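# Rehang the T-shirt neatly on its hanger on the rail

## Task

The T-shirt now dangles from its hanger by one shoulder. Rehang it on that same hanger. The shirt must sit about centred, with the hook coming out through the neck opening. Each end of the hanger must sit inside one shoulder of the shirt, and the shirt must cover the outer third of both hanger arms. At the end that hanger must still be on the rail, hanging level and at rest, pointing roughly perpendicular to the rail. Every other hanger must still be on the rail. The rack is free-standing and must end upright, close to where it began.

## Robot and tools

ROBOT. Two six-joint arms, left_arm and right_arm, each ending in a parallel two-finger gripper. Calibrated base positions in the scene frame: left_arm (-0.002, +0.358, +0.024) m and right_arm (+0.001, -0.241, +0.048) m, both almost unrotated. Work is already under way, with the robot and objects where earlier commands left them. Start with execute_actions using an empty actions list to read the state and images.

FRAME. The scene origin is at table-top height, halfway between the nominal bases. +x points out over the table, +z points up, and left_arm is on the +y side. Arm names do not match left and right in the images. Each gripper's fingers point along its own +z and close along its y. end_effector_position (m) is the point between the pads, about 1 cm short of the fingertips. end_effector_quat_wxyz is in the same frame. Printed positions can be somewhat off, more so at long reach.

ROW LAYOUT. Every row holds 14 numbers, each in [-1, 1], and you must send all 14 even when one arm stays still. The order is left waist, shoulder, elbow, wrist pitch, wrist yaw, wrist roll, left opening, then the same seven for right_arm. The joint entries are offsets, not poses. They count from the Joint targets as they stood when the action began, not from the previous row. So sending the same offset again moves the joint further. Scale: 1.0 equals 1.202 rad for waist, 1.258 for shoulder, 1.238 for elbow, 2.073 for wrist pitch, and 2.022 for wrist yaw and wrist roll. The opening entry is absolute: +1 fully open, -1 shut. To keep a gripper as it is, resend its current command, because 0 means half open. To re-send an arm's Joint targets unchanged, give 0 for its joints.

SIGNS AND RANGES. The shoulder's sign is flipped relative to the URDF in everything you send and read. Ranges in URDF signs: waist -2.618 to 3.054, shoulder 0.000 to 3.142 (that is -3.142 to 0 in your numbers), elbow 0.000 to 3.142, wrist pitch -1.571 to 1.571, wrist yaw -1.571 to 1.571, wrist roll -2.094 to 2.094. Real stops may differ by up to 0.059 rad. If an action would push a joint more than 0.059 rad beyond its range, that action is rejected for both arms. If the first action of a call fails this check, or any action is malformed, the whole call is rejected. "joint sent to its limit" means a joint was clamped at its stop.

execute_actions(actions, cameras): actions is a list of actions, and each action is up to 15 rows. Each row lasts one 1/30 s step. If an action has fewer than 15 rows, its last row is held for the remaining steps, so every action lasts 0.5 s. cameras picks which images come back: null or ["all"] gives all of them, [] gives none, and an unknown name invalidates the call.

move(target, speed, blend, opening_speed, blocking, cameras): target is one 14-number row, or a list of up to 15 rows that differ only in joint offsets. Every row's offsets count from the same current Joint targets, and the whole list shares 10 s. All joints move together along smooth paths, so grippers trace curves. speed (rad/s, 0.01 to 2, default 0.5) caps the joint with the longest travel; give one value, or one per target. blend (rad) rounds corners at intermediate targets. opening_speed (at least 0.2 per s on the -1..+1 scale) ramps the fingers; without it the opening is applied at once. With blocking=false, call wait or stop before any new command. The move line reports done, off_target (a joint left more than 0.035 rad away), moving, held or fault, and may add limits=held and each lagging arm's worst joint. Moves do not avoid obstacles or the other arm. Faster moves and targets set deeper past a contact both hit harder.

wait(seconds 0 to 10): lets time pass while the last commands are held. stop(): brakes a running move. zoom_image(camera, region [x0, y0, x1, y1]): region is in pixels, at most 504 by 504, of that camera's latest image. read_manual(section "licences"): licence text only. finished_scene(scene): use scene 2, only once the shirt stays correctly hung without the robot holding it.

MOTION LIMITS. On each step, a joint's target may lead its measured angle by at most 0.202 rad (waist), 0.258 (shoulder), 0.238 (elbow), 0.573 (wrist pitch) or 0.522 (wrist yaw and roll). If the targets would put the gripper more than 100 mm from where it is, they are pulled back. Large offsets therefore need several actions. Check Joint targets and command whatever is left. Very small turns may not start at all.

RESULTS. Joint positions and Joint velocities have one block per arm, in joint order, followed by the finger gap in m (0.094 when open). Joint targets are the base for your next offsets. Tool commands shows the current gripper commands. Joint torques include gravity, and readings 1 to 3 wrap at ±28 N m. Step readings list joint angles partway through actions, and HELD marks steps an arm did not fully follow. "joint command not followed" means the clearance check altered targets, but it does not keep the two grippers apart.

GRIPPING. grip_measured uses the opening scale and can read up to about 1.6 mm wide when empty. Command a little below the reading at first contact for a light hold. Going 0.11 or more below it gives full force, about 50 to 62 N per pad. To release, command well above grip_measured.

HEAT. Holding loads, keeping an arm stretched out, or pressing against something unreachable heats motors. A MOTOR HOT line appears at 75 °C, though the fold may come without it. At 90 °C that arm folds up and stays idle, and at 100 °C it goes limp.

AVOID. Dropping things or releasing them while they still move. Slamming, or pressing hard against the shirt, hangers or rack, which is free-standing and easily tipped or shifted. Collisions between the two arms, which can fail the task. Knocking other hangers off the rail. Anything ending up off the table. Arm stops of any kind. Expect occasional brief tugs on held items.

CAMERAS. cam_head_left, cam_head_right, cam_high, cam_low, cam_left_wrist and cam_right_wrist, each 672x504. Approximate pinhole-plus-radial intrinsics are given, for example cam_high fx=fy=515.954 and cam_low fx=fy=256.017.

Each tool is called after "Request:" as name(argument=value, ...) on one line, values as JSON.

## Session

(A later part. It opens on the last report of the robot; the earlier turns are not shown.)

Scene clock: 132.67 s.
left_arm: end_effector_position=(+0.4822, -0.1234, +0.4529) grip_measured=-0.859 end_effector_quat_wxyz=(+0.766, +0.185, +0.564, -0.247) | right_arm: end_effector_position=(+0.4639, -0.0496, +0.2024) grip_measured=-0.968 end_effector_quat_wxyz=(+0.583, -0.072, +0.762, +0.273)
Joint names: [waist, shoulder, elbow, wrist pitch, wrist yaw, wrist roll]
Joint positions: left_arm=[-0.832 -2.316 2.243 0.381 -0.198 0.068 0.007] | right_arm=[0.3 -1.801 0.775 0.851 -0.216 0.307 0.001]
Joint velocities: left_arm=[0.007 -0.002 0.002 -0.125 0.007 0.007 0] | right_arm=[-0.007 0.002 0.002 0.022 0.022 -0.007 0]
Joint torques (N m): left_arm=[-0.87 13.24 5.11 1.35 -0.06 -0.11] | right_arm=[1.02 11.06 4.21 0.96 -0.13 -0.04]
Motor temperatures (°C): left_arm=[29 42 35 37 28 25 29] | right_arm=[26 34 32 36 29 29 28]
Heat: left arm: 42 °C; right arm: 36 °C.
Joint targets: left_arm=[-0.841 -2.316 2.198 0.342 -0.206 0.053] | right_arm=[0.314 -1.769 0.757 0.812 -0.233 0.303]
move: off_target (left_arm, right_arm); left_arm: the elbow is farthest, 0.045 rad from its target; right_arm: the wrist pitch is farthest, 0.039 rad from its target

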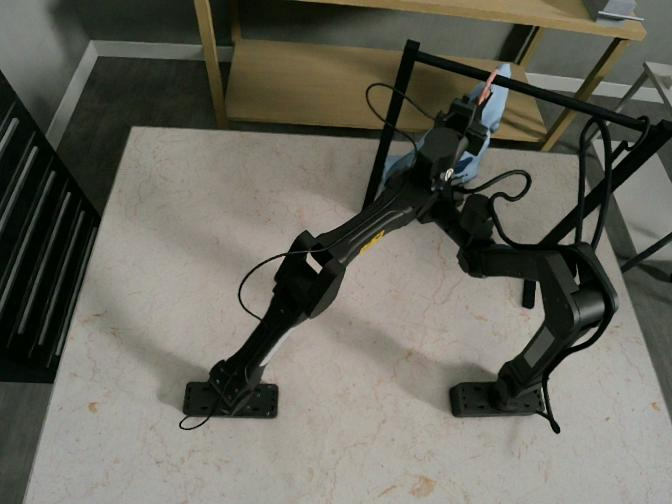

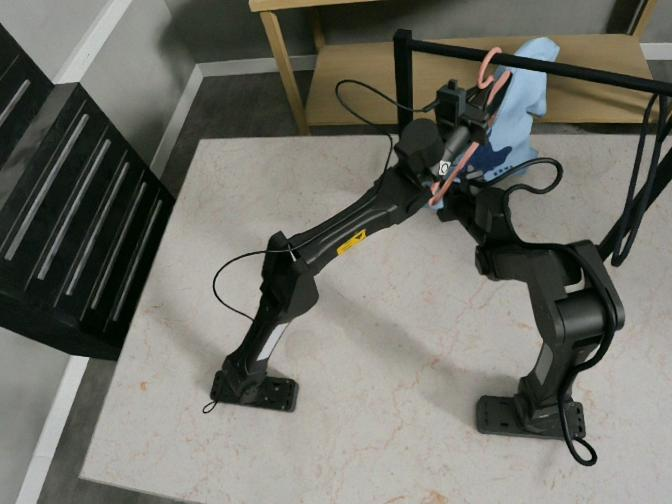

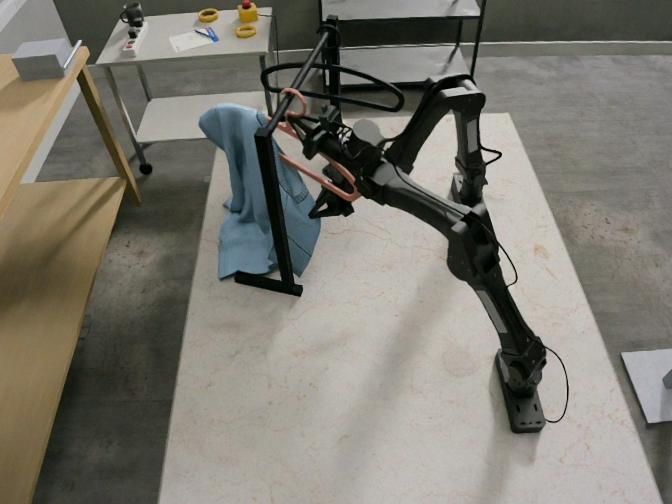

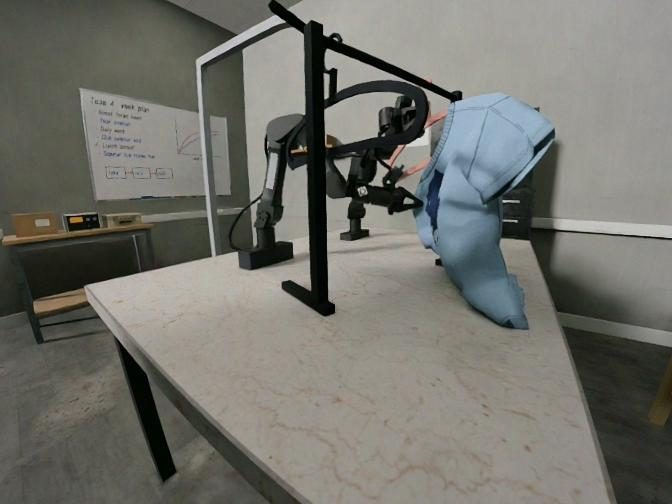

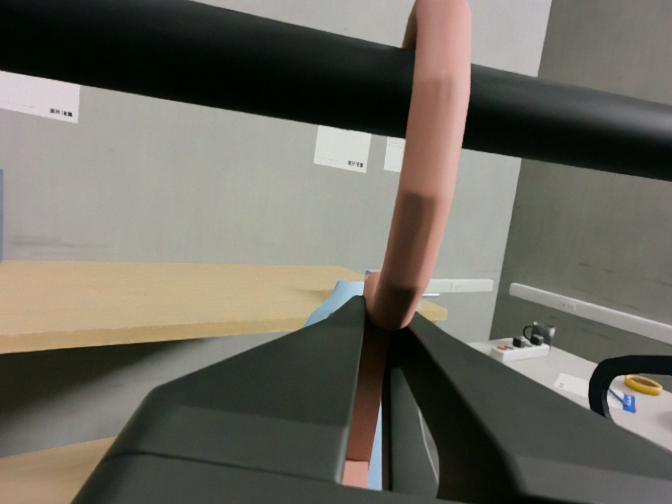

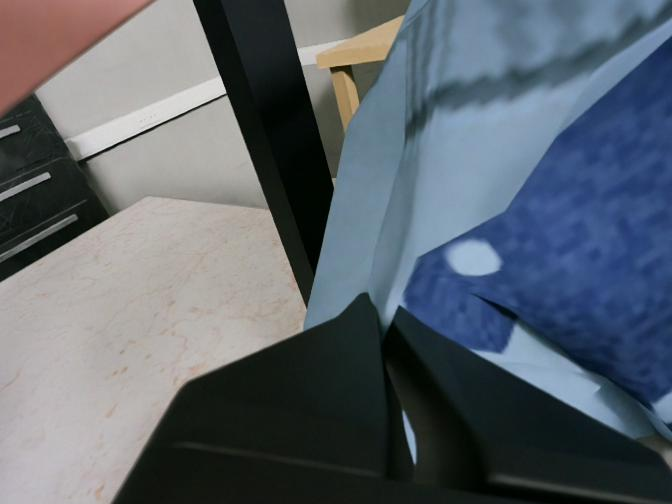

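Request:
move(target=[0,0,0,0,0,0,-0.95,0.094,0.176,-0.239,-0.012,0,0,-0.99], speed=0.2)

Scene clock: 134.60 s.
left_arm: end_effector_position=(+0.4818, -0.1237, +0.4529) grip_measured=-0.859 end_effector_quat_wxyz=(+0.766, +0.184, +0.564, -0.247) | right_arm: end_effector_position=(+0.3731, -0.0328, +0.1839) grip_measured=-0.968 end_effector_quat_wxyz=(+0.545, -0.108, +0.778, +0.294)
Joint names: [waist, shoulder, elbow, wrist pitch, wrist yaw, wrist roll]
Joint positions: left_arm=[-0.833 -2.316 2.243 0.381 -0.201 0.066 0.007] | right_arm=[0.409 -1.568 0.484 0.843 -0.205 0.307 0.001]
Joint velocities: left_arm=[0.007 0.002 -0.007 -0.007 0.022 0.037 -0.001] | right_arm=[0.002 0.002 -0.002 -0.022 -0.037 -0.037 0]
Joint torques (N m): left_arm=[-0.79 13.3 4.86 1.36 -0.06 -0.06] | right_arm=[1.36 7.39 3.67 0.83 -0.26 -0.04]
Motor temperatures (°C): left_arm=[29 43 35 37 28 25 29] | right_arm=[26 34 32 36 29 29 28]
Heat: left arm: 43 °C; right arm: 36 °C.
Joint targets: left_arm=[-0.842 -2.316 2.198 0.342 -0.206 0.053] | right_arm=[0.427 -1.547 0.461 0.787 -0.233 0.303]
move: off_target (left_arm, right_arm); left_arm: the elbow is farthest, 0.045 rad from its target; right_arm: the wrist pitch is farthest, 0.056 rad from its target

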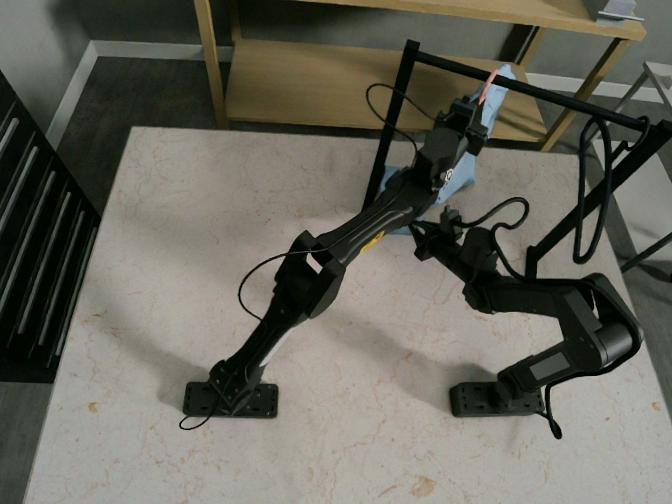

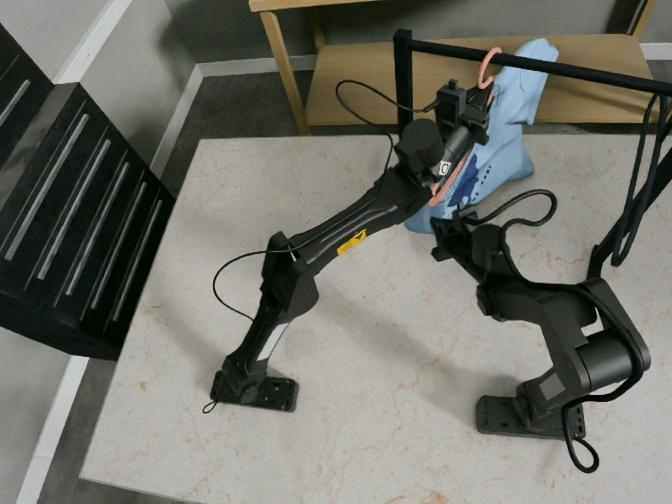

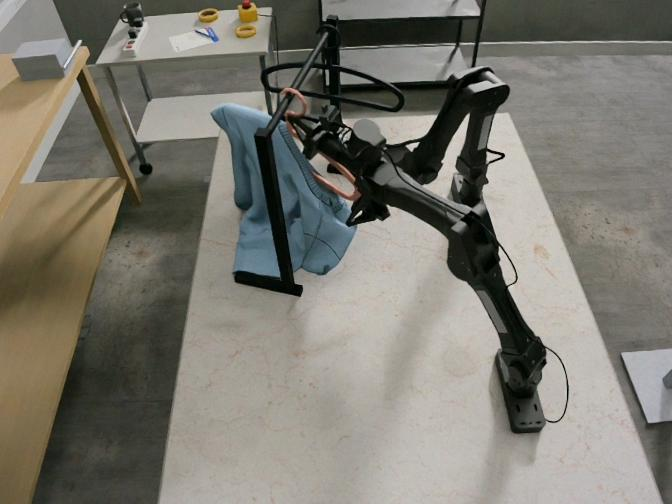

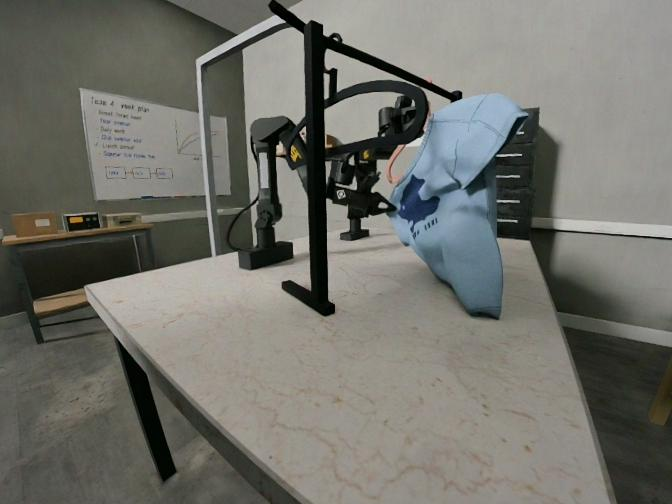

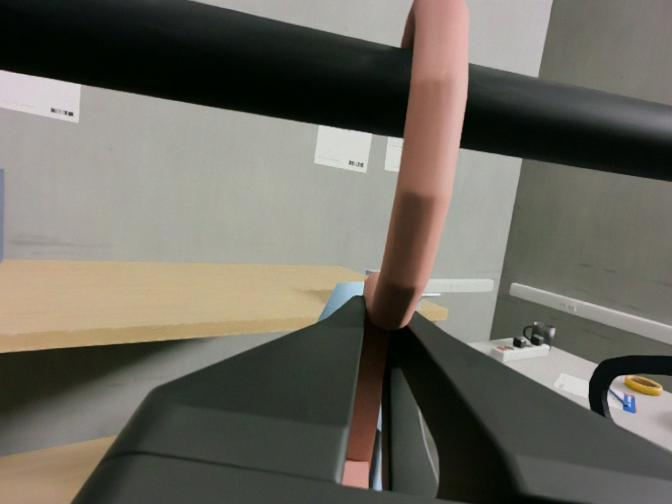

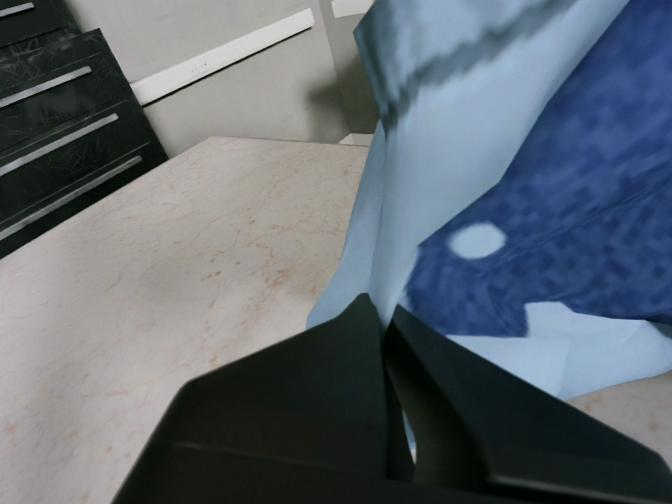

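Request:
zoom_image(camera="cam_high", region=[200, 70, 420, 290])

Request:
zoom_image(camera="cam_low", region=[330, 60, 530, 260])

Request:
zoom_image(camera="cam_head_right", region=[380, 30, 560, 260])

Scaled by 2.291 from the camera's 672x504 image, which has a finer 960x720 frame.

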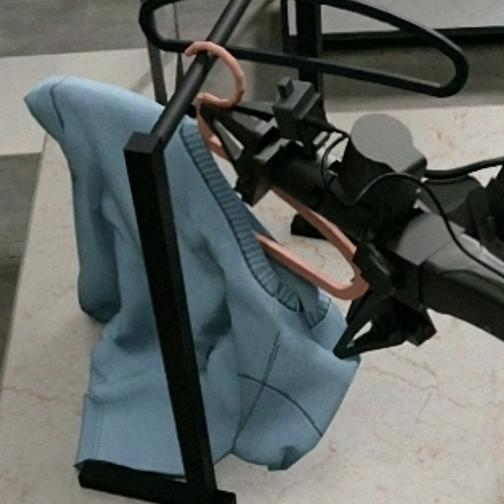

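Scaled by 2.520 from the camera's 672x504 image, which has a finer 960x720 frame.

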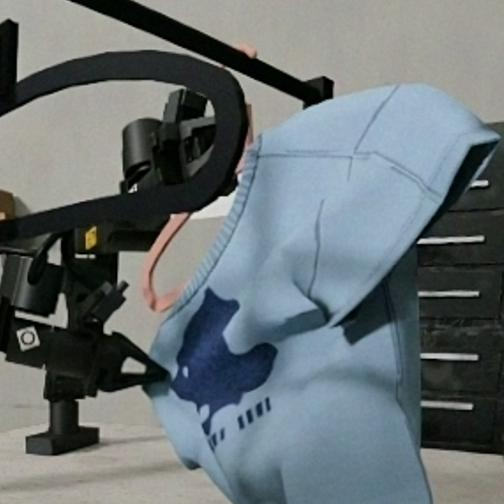

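Scaled by 2.191 from the camera's 672x504 image, which has a finer 960x720 frame.

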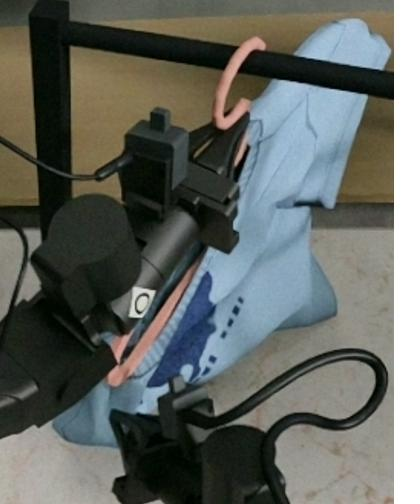

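Request:
move(target=[0,0,0,0,0,0,-0.95,0.090,0.1,0.024,-0.0755,0,0,-0.99], speed=0.15)

Request:
zoom_image(camera="cam_high", region=[200, 70, 420, 290])

Request:
zoom_image(camera="cam_low", region=[330, 60, 530, 260])

Request:
zoom_image(camera="cam_head_right", region=[380, 30, 560, 260])

Scene clock: 136.67 s.
left_arm: end_effector_position=(+0.4818, -0.1237, +0.4529) grip_measured=-0.859 end_effector_quat_wxyz=(+0.766, +0.183, +0.564, -0.247) | right_arm: end_effector_position=(+0.3430, -0.0065, +0.2002) grip_measured=-0.968 end_effector_quat_wxyz=(+0.527, -0.139, +0.779, +0.310)
Joint names: [waist, shoulder, elbow, wrist pitch, wrist yaw, wrist roll]
Joint positions: left_arm=[-0.834 -2.316 2.243 0.381 -0.203 0.066 0.007] | right_arm=[0.508 -1.439 0.484 0.696 -0.18 0.307 0.001]
Joint velocities: left_arm=[-0.002 -0.002 0.002 0.007 -0.022 -0.007 0] | right_arm=[0.012 -0.007 -0.002 -0.051 -0.037 -0.081 0]
Joint torques (N m): left_arm=[-0.88 12.97 5.12 1.37 0 -0.11] | right_arm=[2.09 6.34 6.13 0.73 -0.51 -0.04]
Motor temperatures (°C): left_arm=[29 43 35 37 28 25 29] | right_arm=[26 34 32 35 29 29 28]
Heat: left arm: 43 °C; right arm: 35 °C.
Joint targets: left_arm=[-0.841 -2.316 2.198 0.342 -0.206 0.053] | right_arm=[0.535 -1.421 0.491 0.630 -0.233 0.303]
move: off_target (left_arm, right_arm); left_arm: the elbow is farthest, 0.045 rad from its target; right_arm: the wrist pitch is farthest, 0.065 rad from its target

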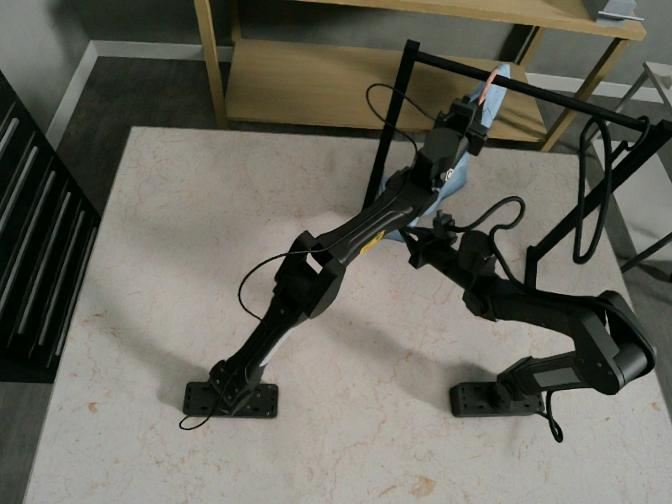

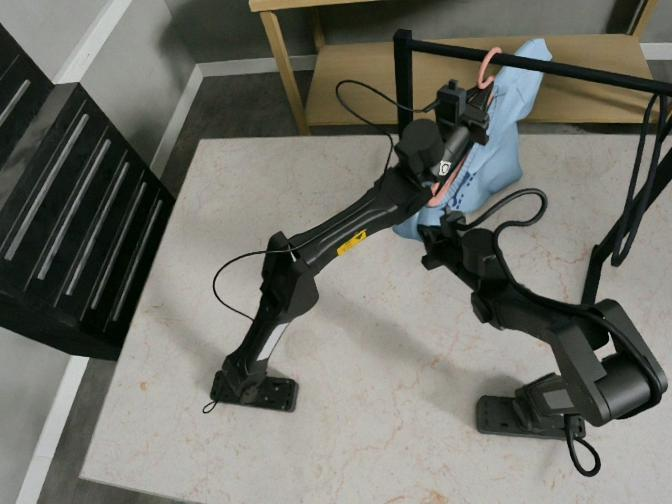

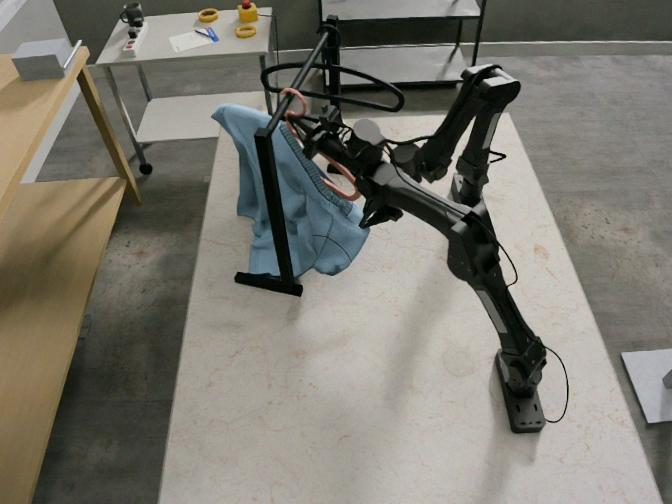

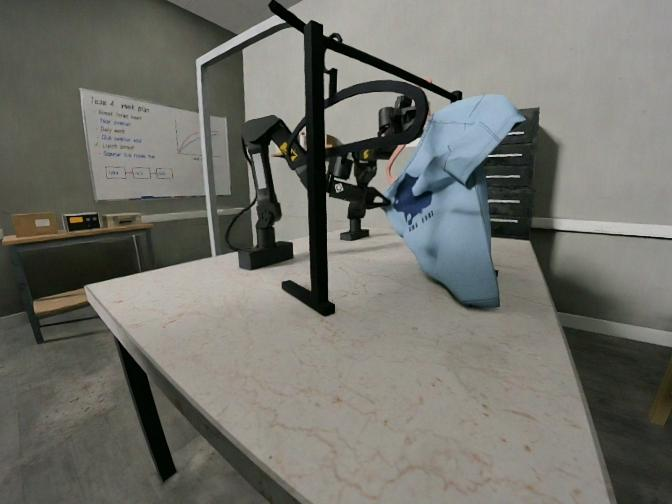

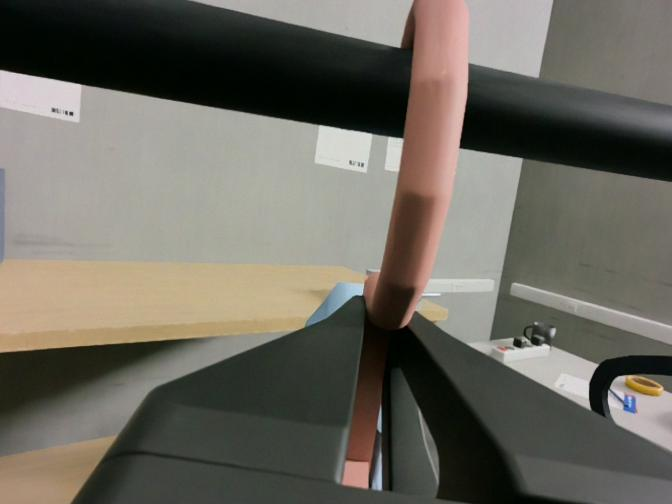

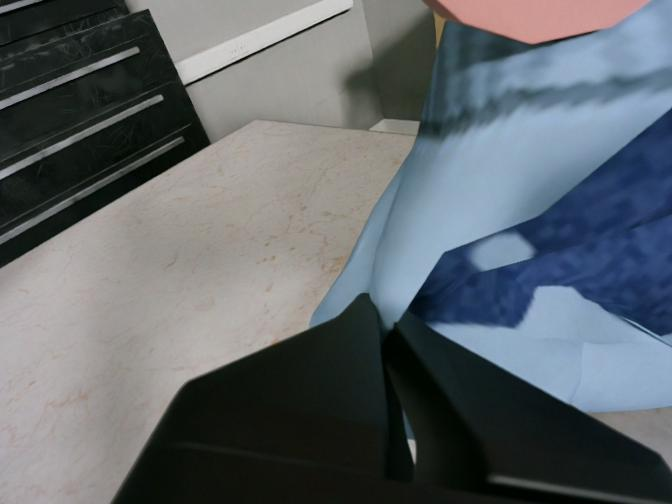

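Scaled by 2.291 from the camera's 672x504 image, which has a finer 960x720 frame.

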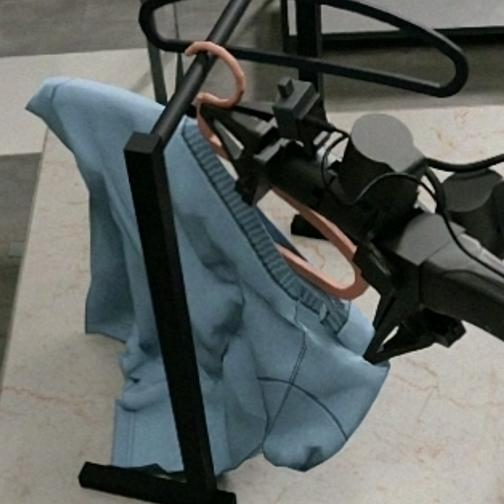

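Scaled by 2.520 from the camera's 672x504 image, which has a finer 960x720 frame.

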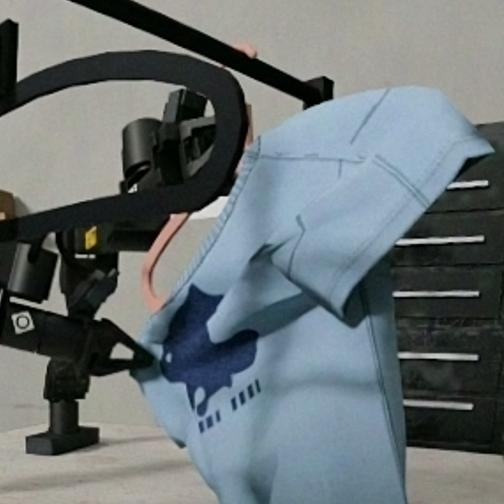

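Scaled by 2.191 from the camera's 672x504 image, which has a finer 960x720 frame.

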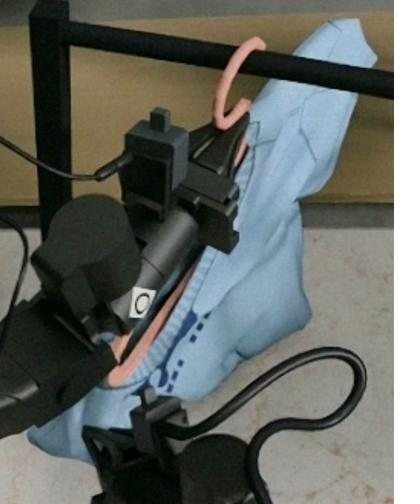

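Request:
move(target=[0,0,0,0,0,0,-0.95,0.071,0.1175,0.027,-0.015,0,0,-0.99], speed=0.15)

Request:
zoom_image(camera="cam_high", region=[200, 70, 420, 290])

Request:
zoom_image(camera="cam_low", region=[330, 60, 530, 260])

Request:
zoom_image(camera="cam_head_right", region=[380, 30, 560, 260])

Scene clock: 138.40 s.
left_arm: end_effector_position=(+0.4818, -0.1237, +0.4529) grip_measured=-0.859 end_effector_quat_wxyz=(+0.766, +0.183, +0.564, -0.247) | right_arm: end_effector_position=(+0.3373, -0.0047, +0.2213) grip_measured=-0.968 end_effector_quat_wxyz=(+0.547, -0.137, +0.765, +0.310)
Joint names: [waist, shoulder, elbow, wrist pitch, wrist yaw, wrist roll]
Joint positions: left_arm=[-0.834 -2.316 2.243 0.381 -0.203 0.066 0.007] | right_arm=[0.535 -1.37 0.484 0.673 -0.142 0.307 0.001]
Joint velocities: left_arm=[-0.017 -0.002 -0.002 -0.007 0.007 -0.066 0] | right_arm=[0.022 0.002 0.017 -0.022 0.007 0.037 -0.001]
Joint torques (N m): left_arm=[-0.68 13.24 5.03 1.34 -0.08 -0.09] | right_arm=[0.84 4.29 5.91 1.34 -0.34 -0.03]
Motor temperatures (°C): left_arm=[29 42 35 37 28 25 29] | right_arm=[26 34 32 35 29 29 28]
Heat: left arm: 42 °C; right arm: 35 °C.
Joint targets: left_arm=[-0.841 -2.316 2.198 0.342 -0.206 0.053] | right_arm=[0.546 -1.371 0.484 0.675 -0.180 0.303]
move: held (right_arm; a check stopped the path), off_target (left_arm); limits=held; left_arm: the elbow is farthest, 0.045 rad from its target; right_arm: the shoulder is farthest, 0.097 rad from its target
joint command not followed: on one or more control steps a check withheld the commanded joint targets of the right arm, and it was not sent them on those steps.
cause: the commanded joint targets, or the way to them, would bring a part of the robot too close to another arm (this arm's wrist camera and the left arm's wrist (the part past the wrist pitch), at the place that arm is still heading or pushing toward).

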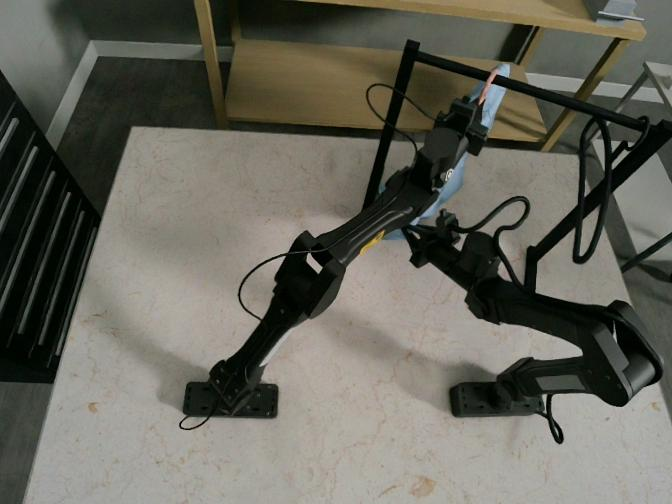

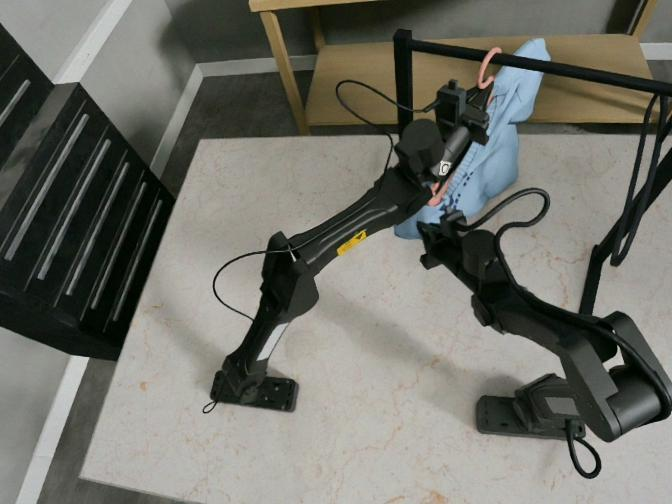

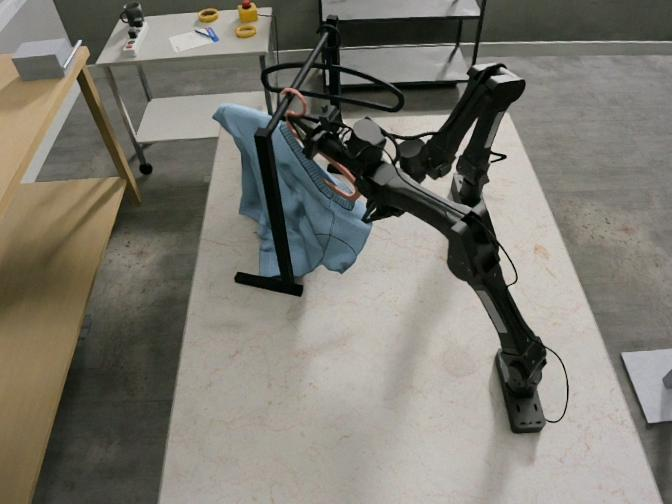

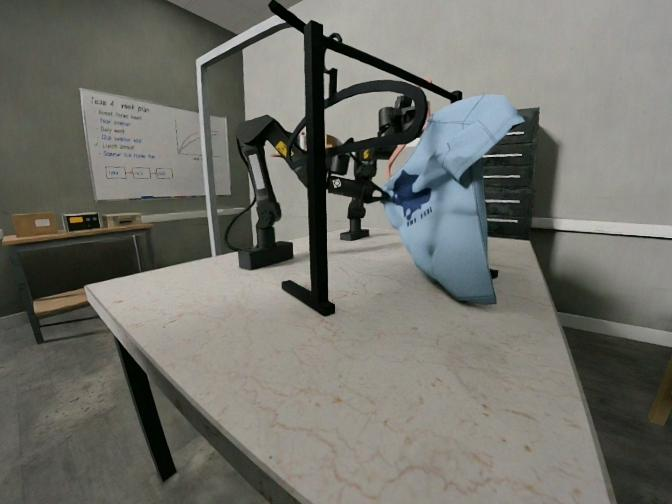

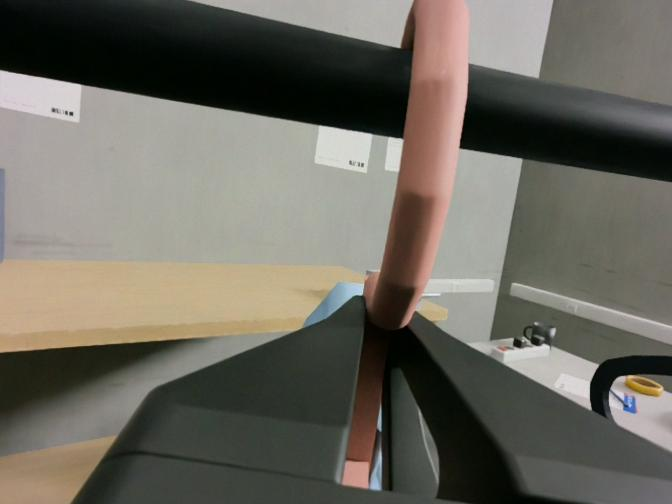

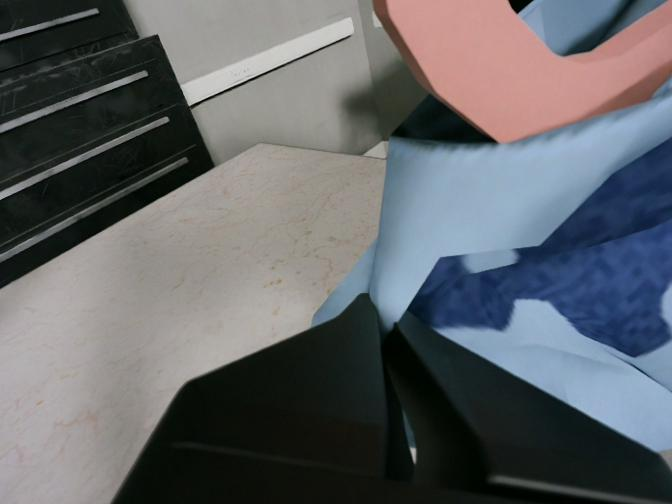

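Scaled by 2.291 from the camera's 672x504 image, which has a finer 960x720 frame.

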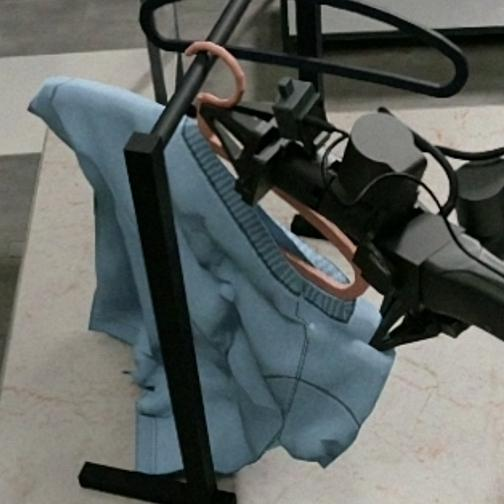

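Scaled by 2.520 from the camera's 672x504 image, which has a finer 960x720 frame.

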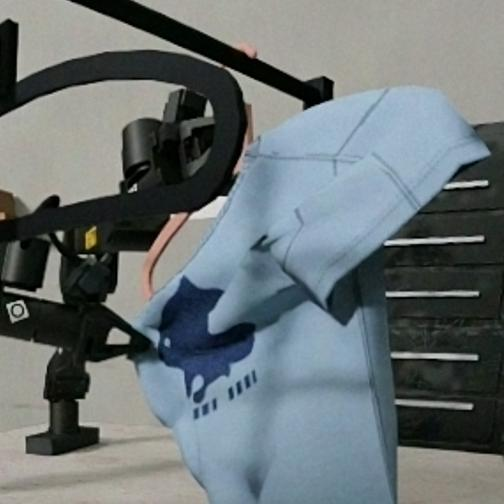

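Scaled by 2.191 from the camera's 672x504 image, which has a finer 960x720 frame.

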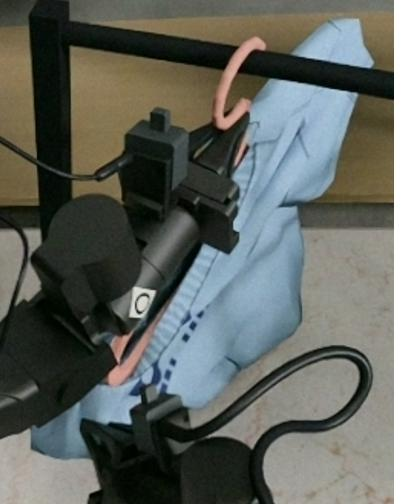

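Request:
move(target=[0,0,0,0,0,0,-0.95,0.068,-0.046,-0.086,0.181,-0.026,0.247,-0.99], speed=0.2)

Request:
zoom_image(camera="cam_high", region=[200, 70, 420, 290])

Request:
zoom_image(camera="cam_head_right", region=[380, 30, 560, 260])

Scene clock: 142.47 s.
left_arm: end_effector_position=(+0.4818, -0.1237, +0.4529) grip_measured=-0.859 end_effector_quat_wxyz=(+0.766, +0.183, +0.564, -0.247) | right_arm: end_effector_position=(+0.3186, +0.0130, +0.2479) grip_measured=-0.968 end_effector_quat_wxyz=(+0.502, +0.019, +0.709, +0.494)
Joint names: [waist, shoulder, elbow, wrist pitch, wrist yaw, wrist roll]
Joint positions: left_arm=[-0.834 -2.316 2.243 0.381 -0.203 0.066 0.007] | right_arm=[0.597 -1.419 0.396 1.016 -0.141 0.804 0.001]
Joint velocities: left_arm=[-0.002 -0.007 -0.007 0.037 -0.007 0.007 0.001] | right_arm=[-0.012 -0.002 -0.012 -0.066 -0.037 0.007 0]
Joint torques (N m): left_arm=[-0.61 13.09 5.05 1.38 -0.11 -0.08] | right_arm=[2.36 3.49 4.23 1.61 -0.89 -0.02]
Motor temperatures (°C): left_arm=[29 42 35 37 28 25 29] | right_arm=[26 34 32 36 29 29 28]
Heat: left arm: 42 °C; right arm: 36 °C.
Joint targets: left_arm=[-0.841 -2.316 2.198 0.342 -0.206 0.053] | right_arm=[0.628 -1.429 0.378 1.050 -0.233 0.803]
move: off_target (left_arm, right_arm); left_arm: the elbow is farthest, 0.045 rad from its target; right_arm: the wrist yaw is farthest, 0.092 rad from its target

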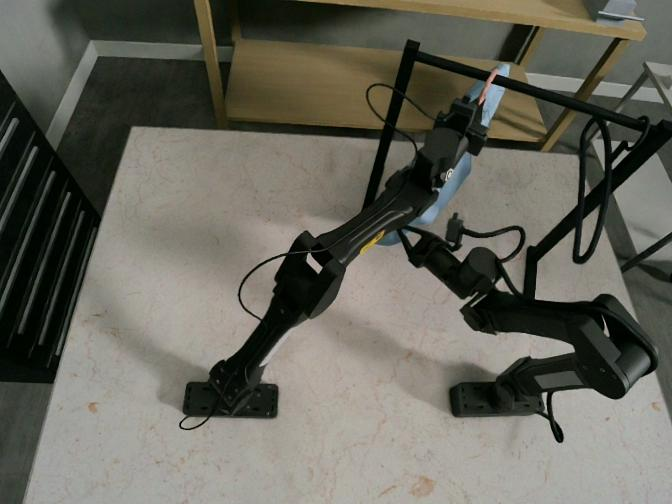

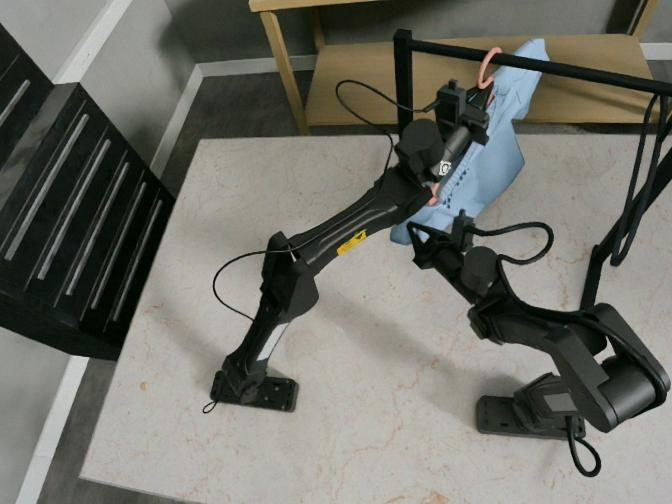

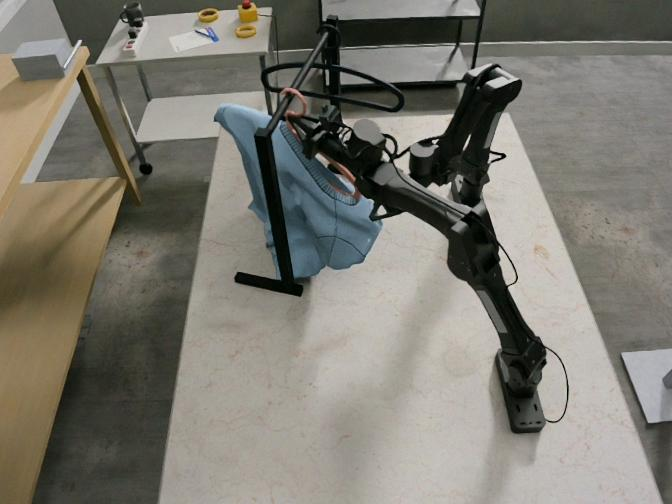

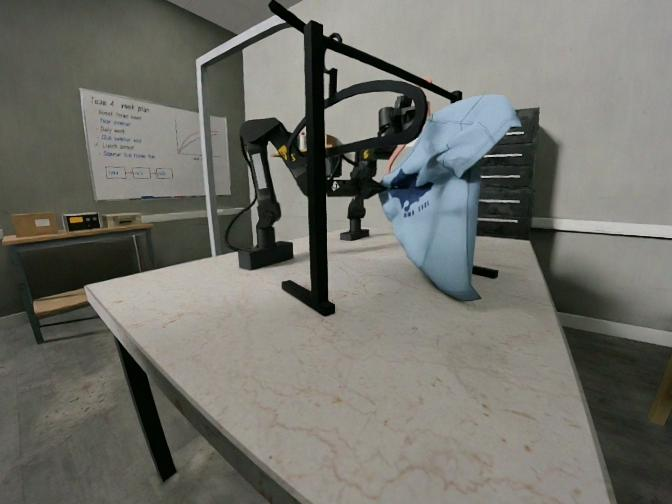

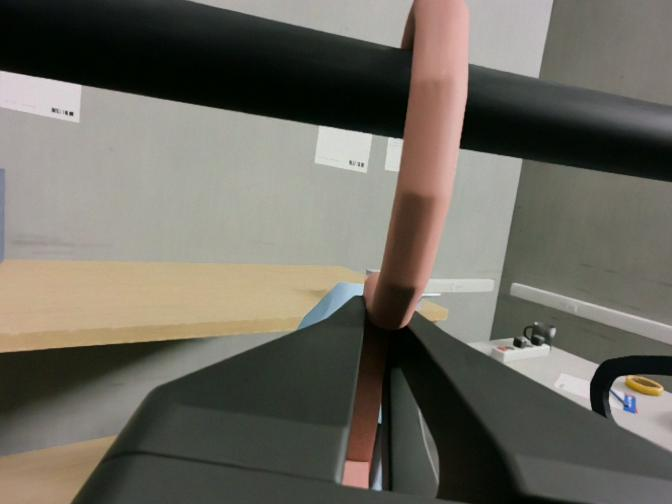

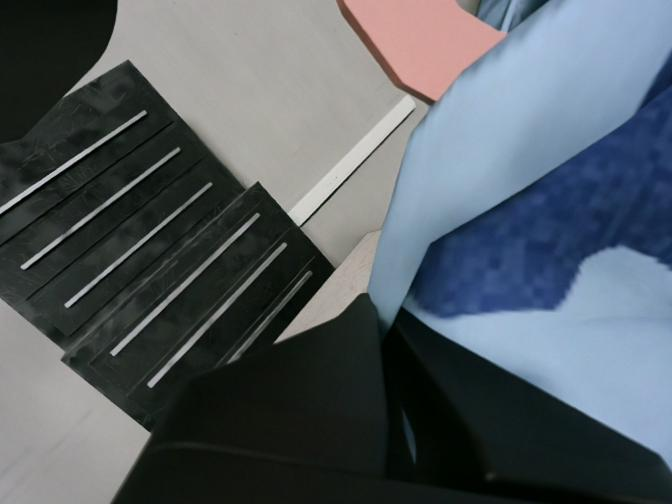

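Scaled by 2.291 from the camera's 672x504 image, which has a finer 960x720 frame.

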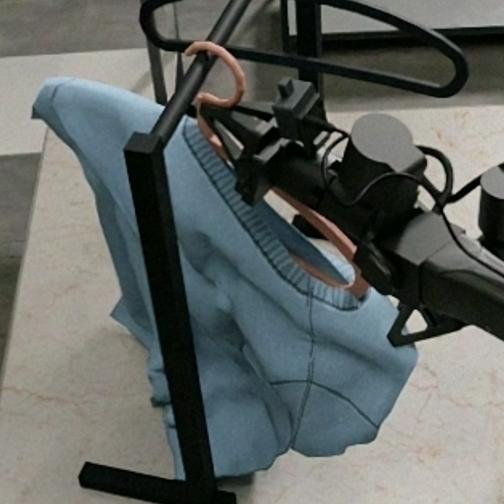

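Scaled by 2.191 from the camera's 672x504 image, which has a finer 960x720 frame.

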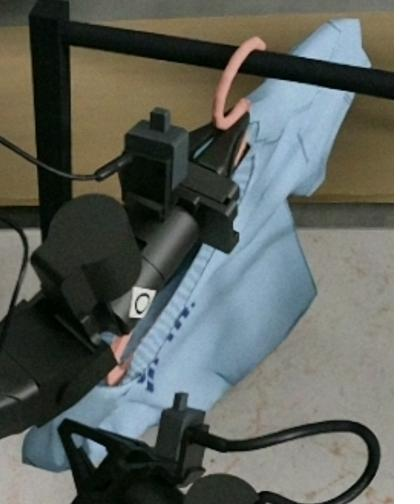

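Request:
execute_actions(actions=[])

Scene clock: 143.17 s.
left_arm: end_effector_position=(+0.4818, -0.1237, +0.4529) grip_measured=-0.859 end_effector_quat_wxyz=(+0.766, +0.183, +0.564, -0.247) | right_arm: end_effector_position=(+0.3186, +0.0130, +0.2479) grip_measured=-0.968 end_effector_quat_wxyz=(+0.502, +0.019, +0.709, +0.494)
Joint names: [waist, shoulder, elbow, wrist pitch, wrist yaw, wrist roll]
Joint positions: left_arm=[-0.834 -2.316 2.243 0.381 -0.203 0.066 0.007] | right_arm=[0.597 -1.419 0.396 1.016 -0.141 0.804 0.001]
Joint velocities: left_arm=[0.002 0.002 -0.002 -0.022 0.051 0.037 0] | right_arm=[0.012 0.002 -0.007 0.007 -0.007 -0.007 0]
Joint torques (N m): left_arm=[-0.85 13.11 5.29 1.33 -0.07 -0.11] | right_arm=[2.36 3.47 4.25 1.6 -0.88 -0.01]
Motor temperatures (°C): left_arm=[29 42 35 37 28 25 29] | right_arm=[26 34 32 36 29 29 28]
Heat: left arm: 42 °C; right arm: 36 °C.
Joint targets: left_arm=[-0.841 -2.316 2.198 0.342 -0.206 0.053] | right_arm=[0.628 -1.429 0.378 1.050 -0.233 0.803]
Tool commands: left_gripper/opening=-0.95 right_gripper/opening=-0.99

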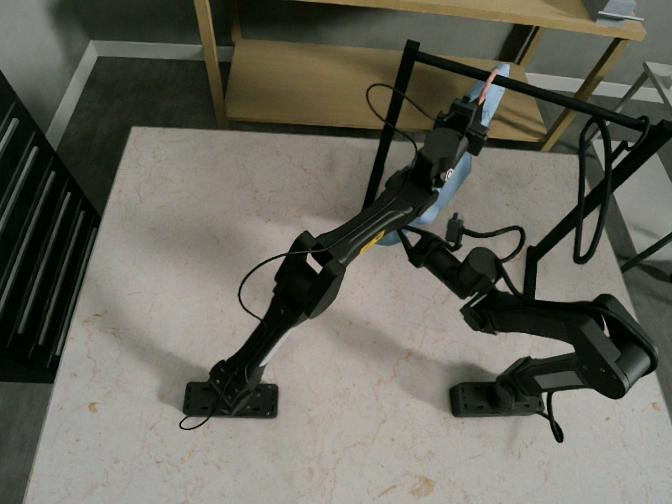

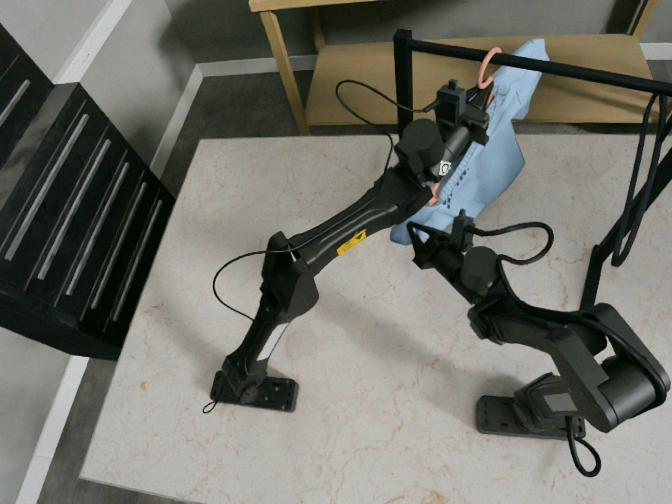

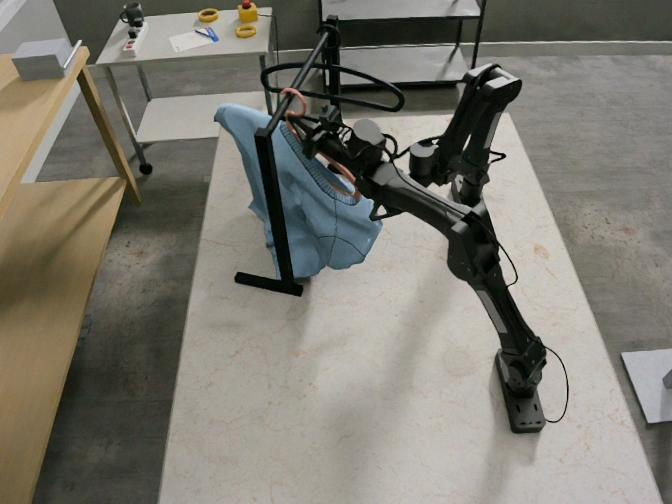

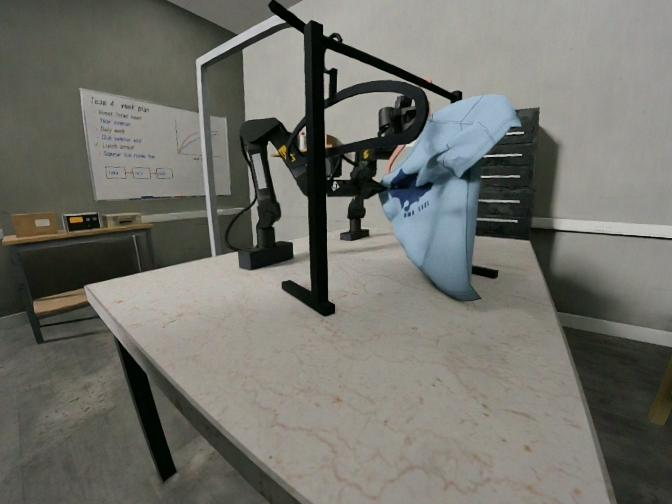

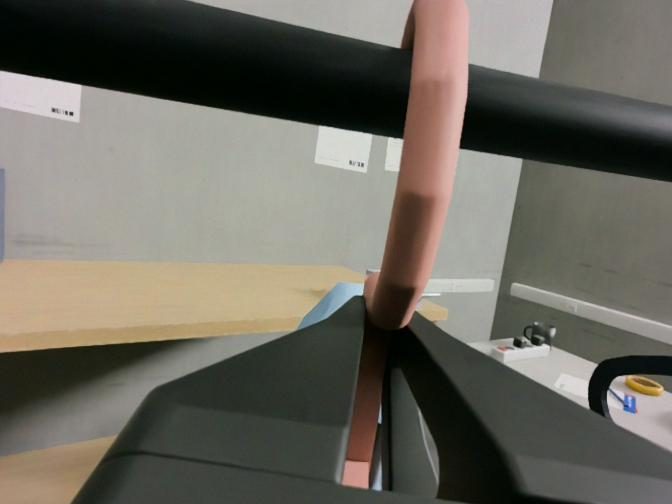

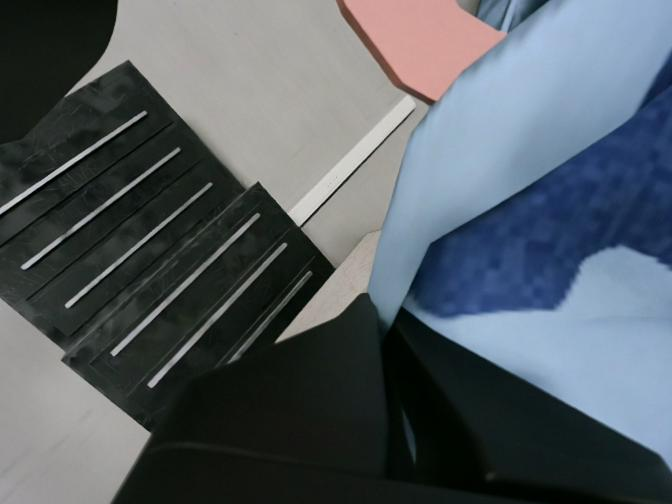

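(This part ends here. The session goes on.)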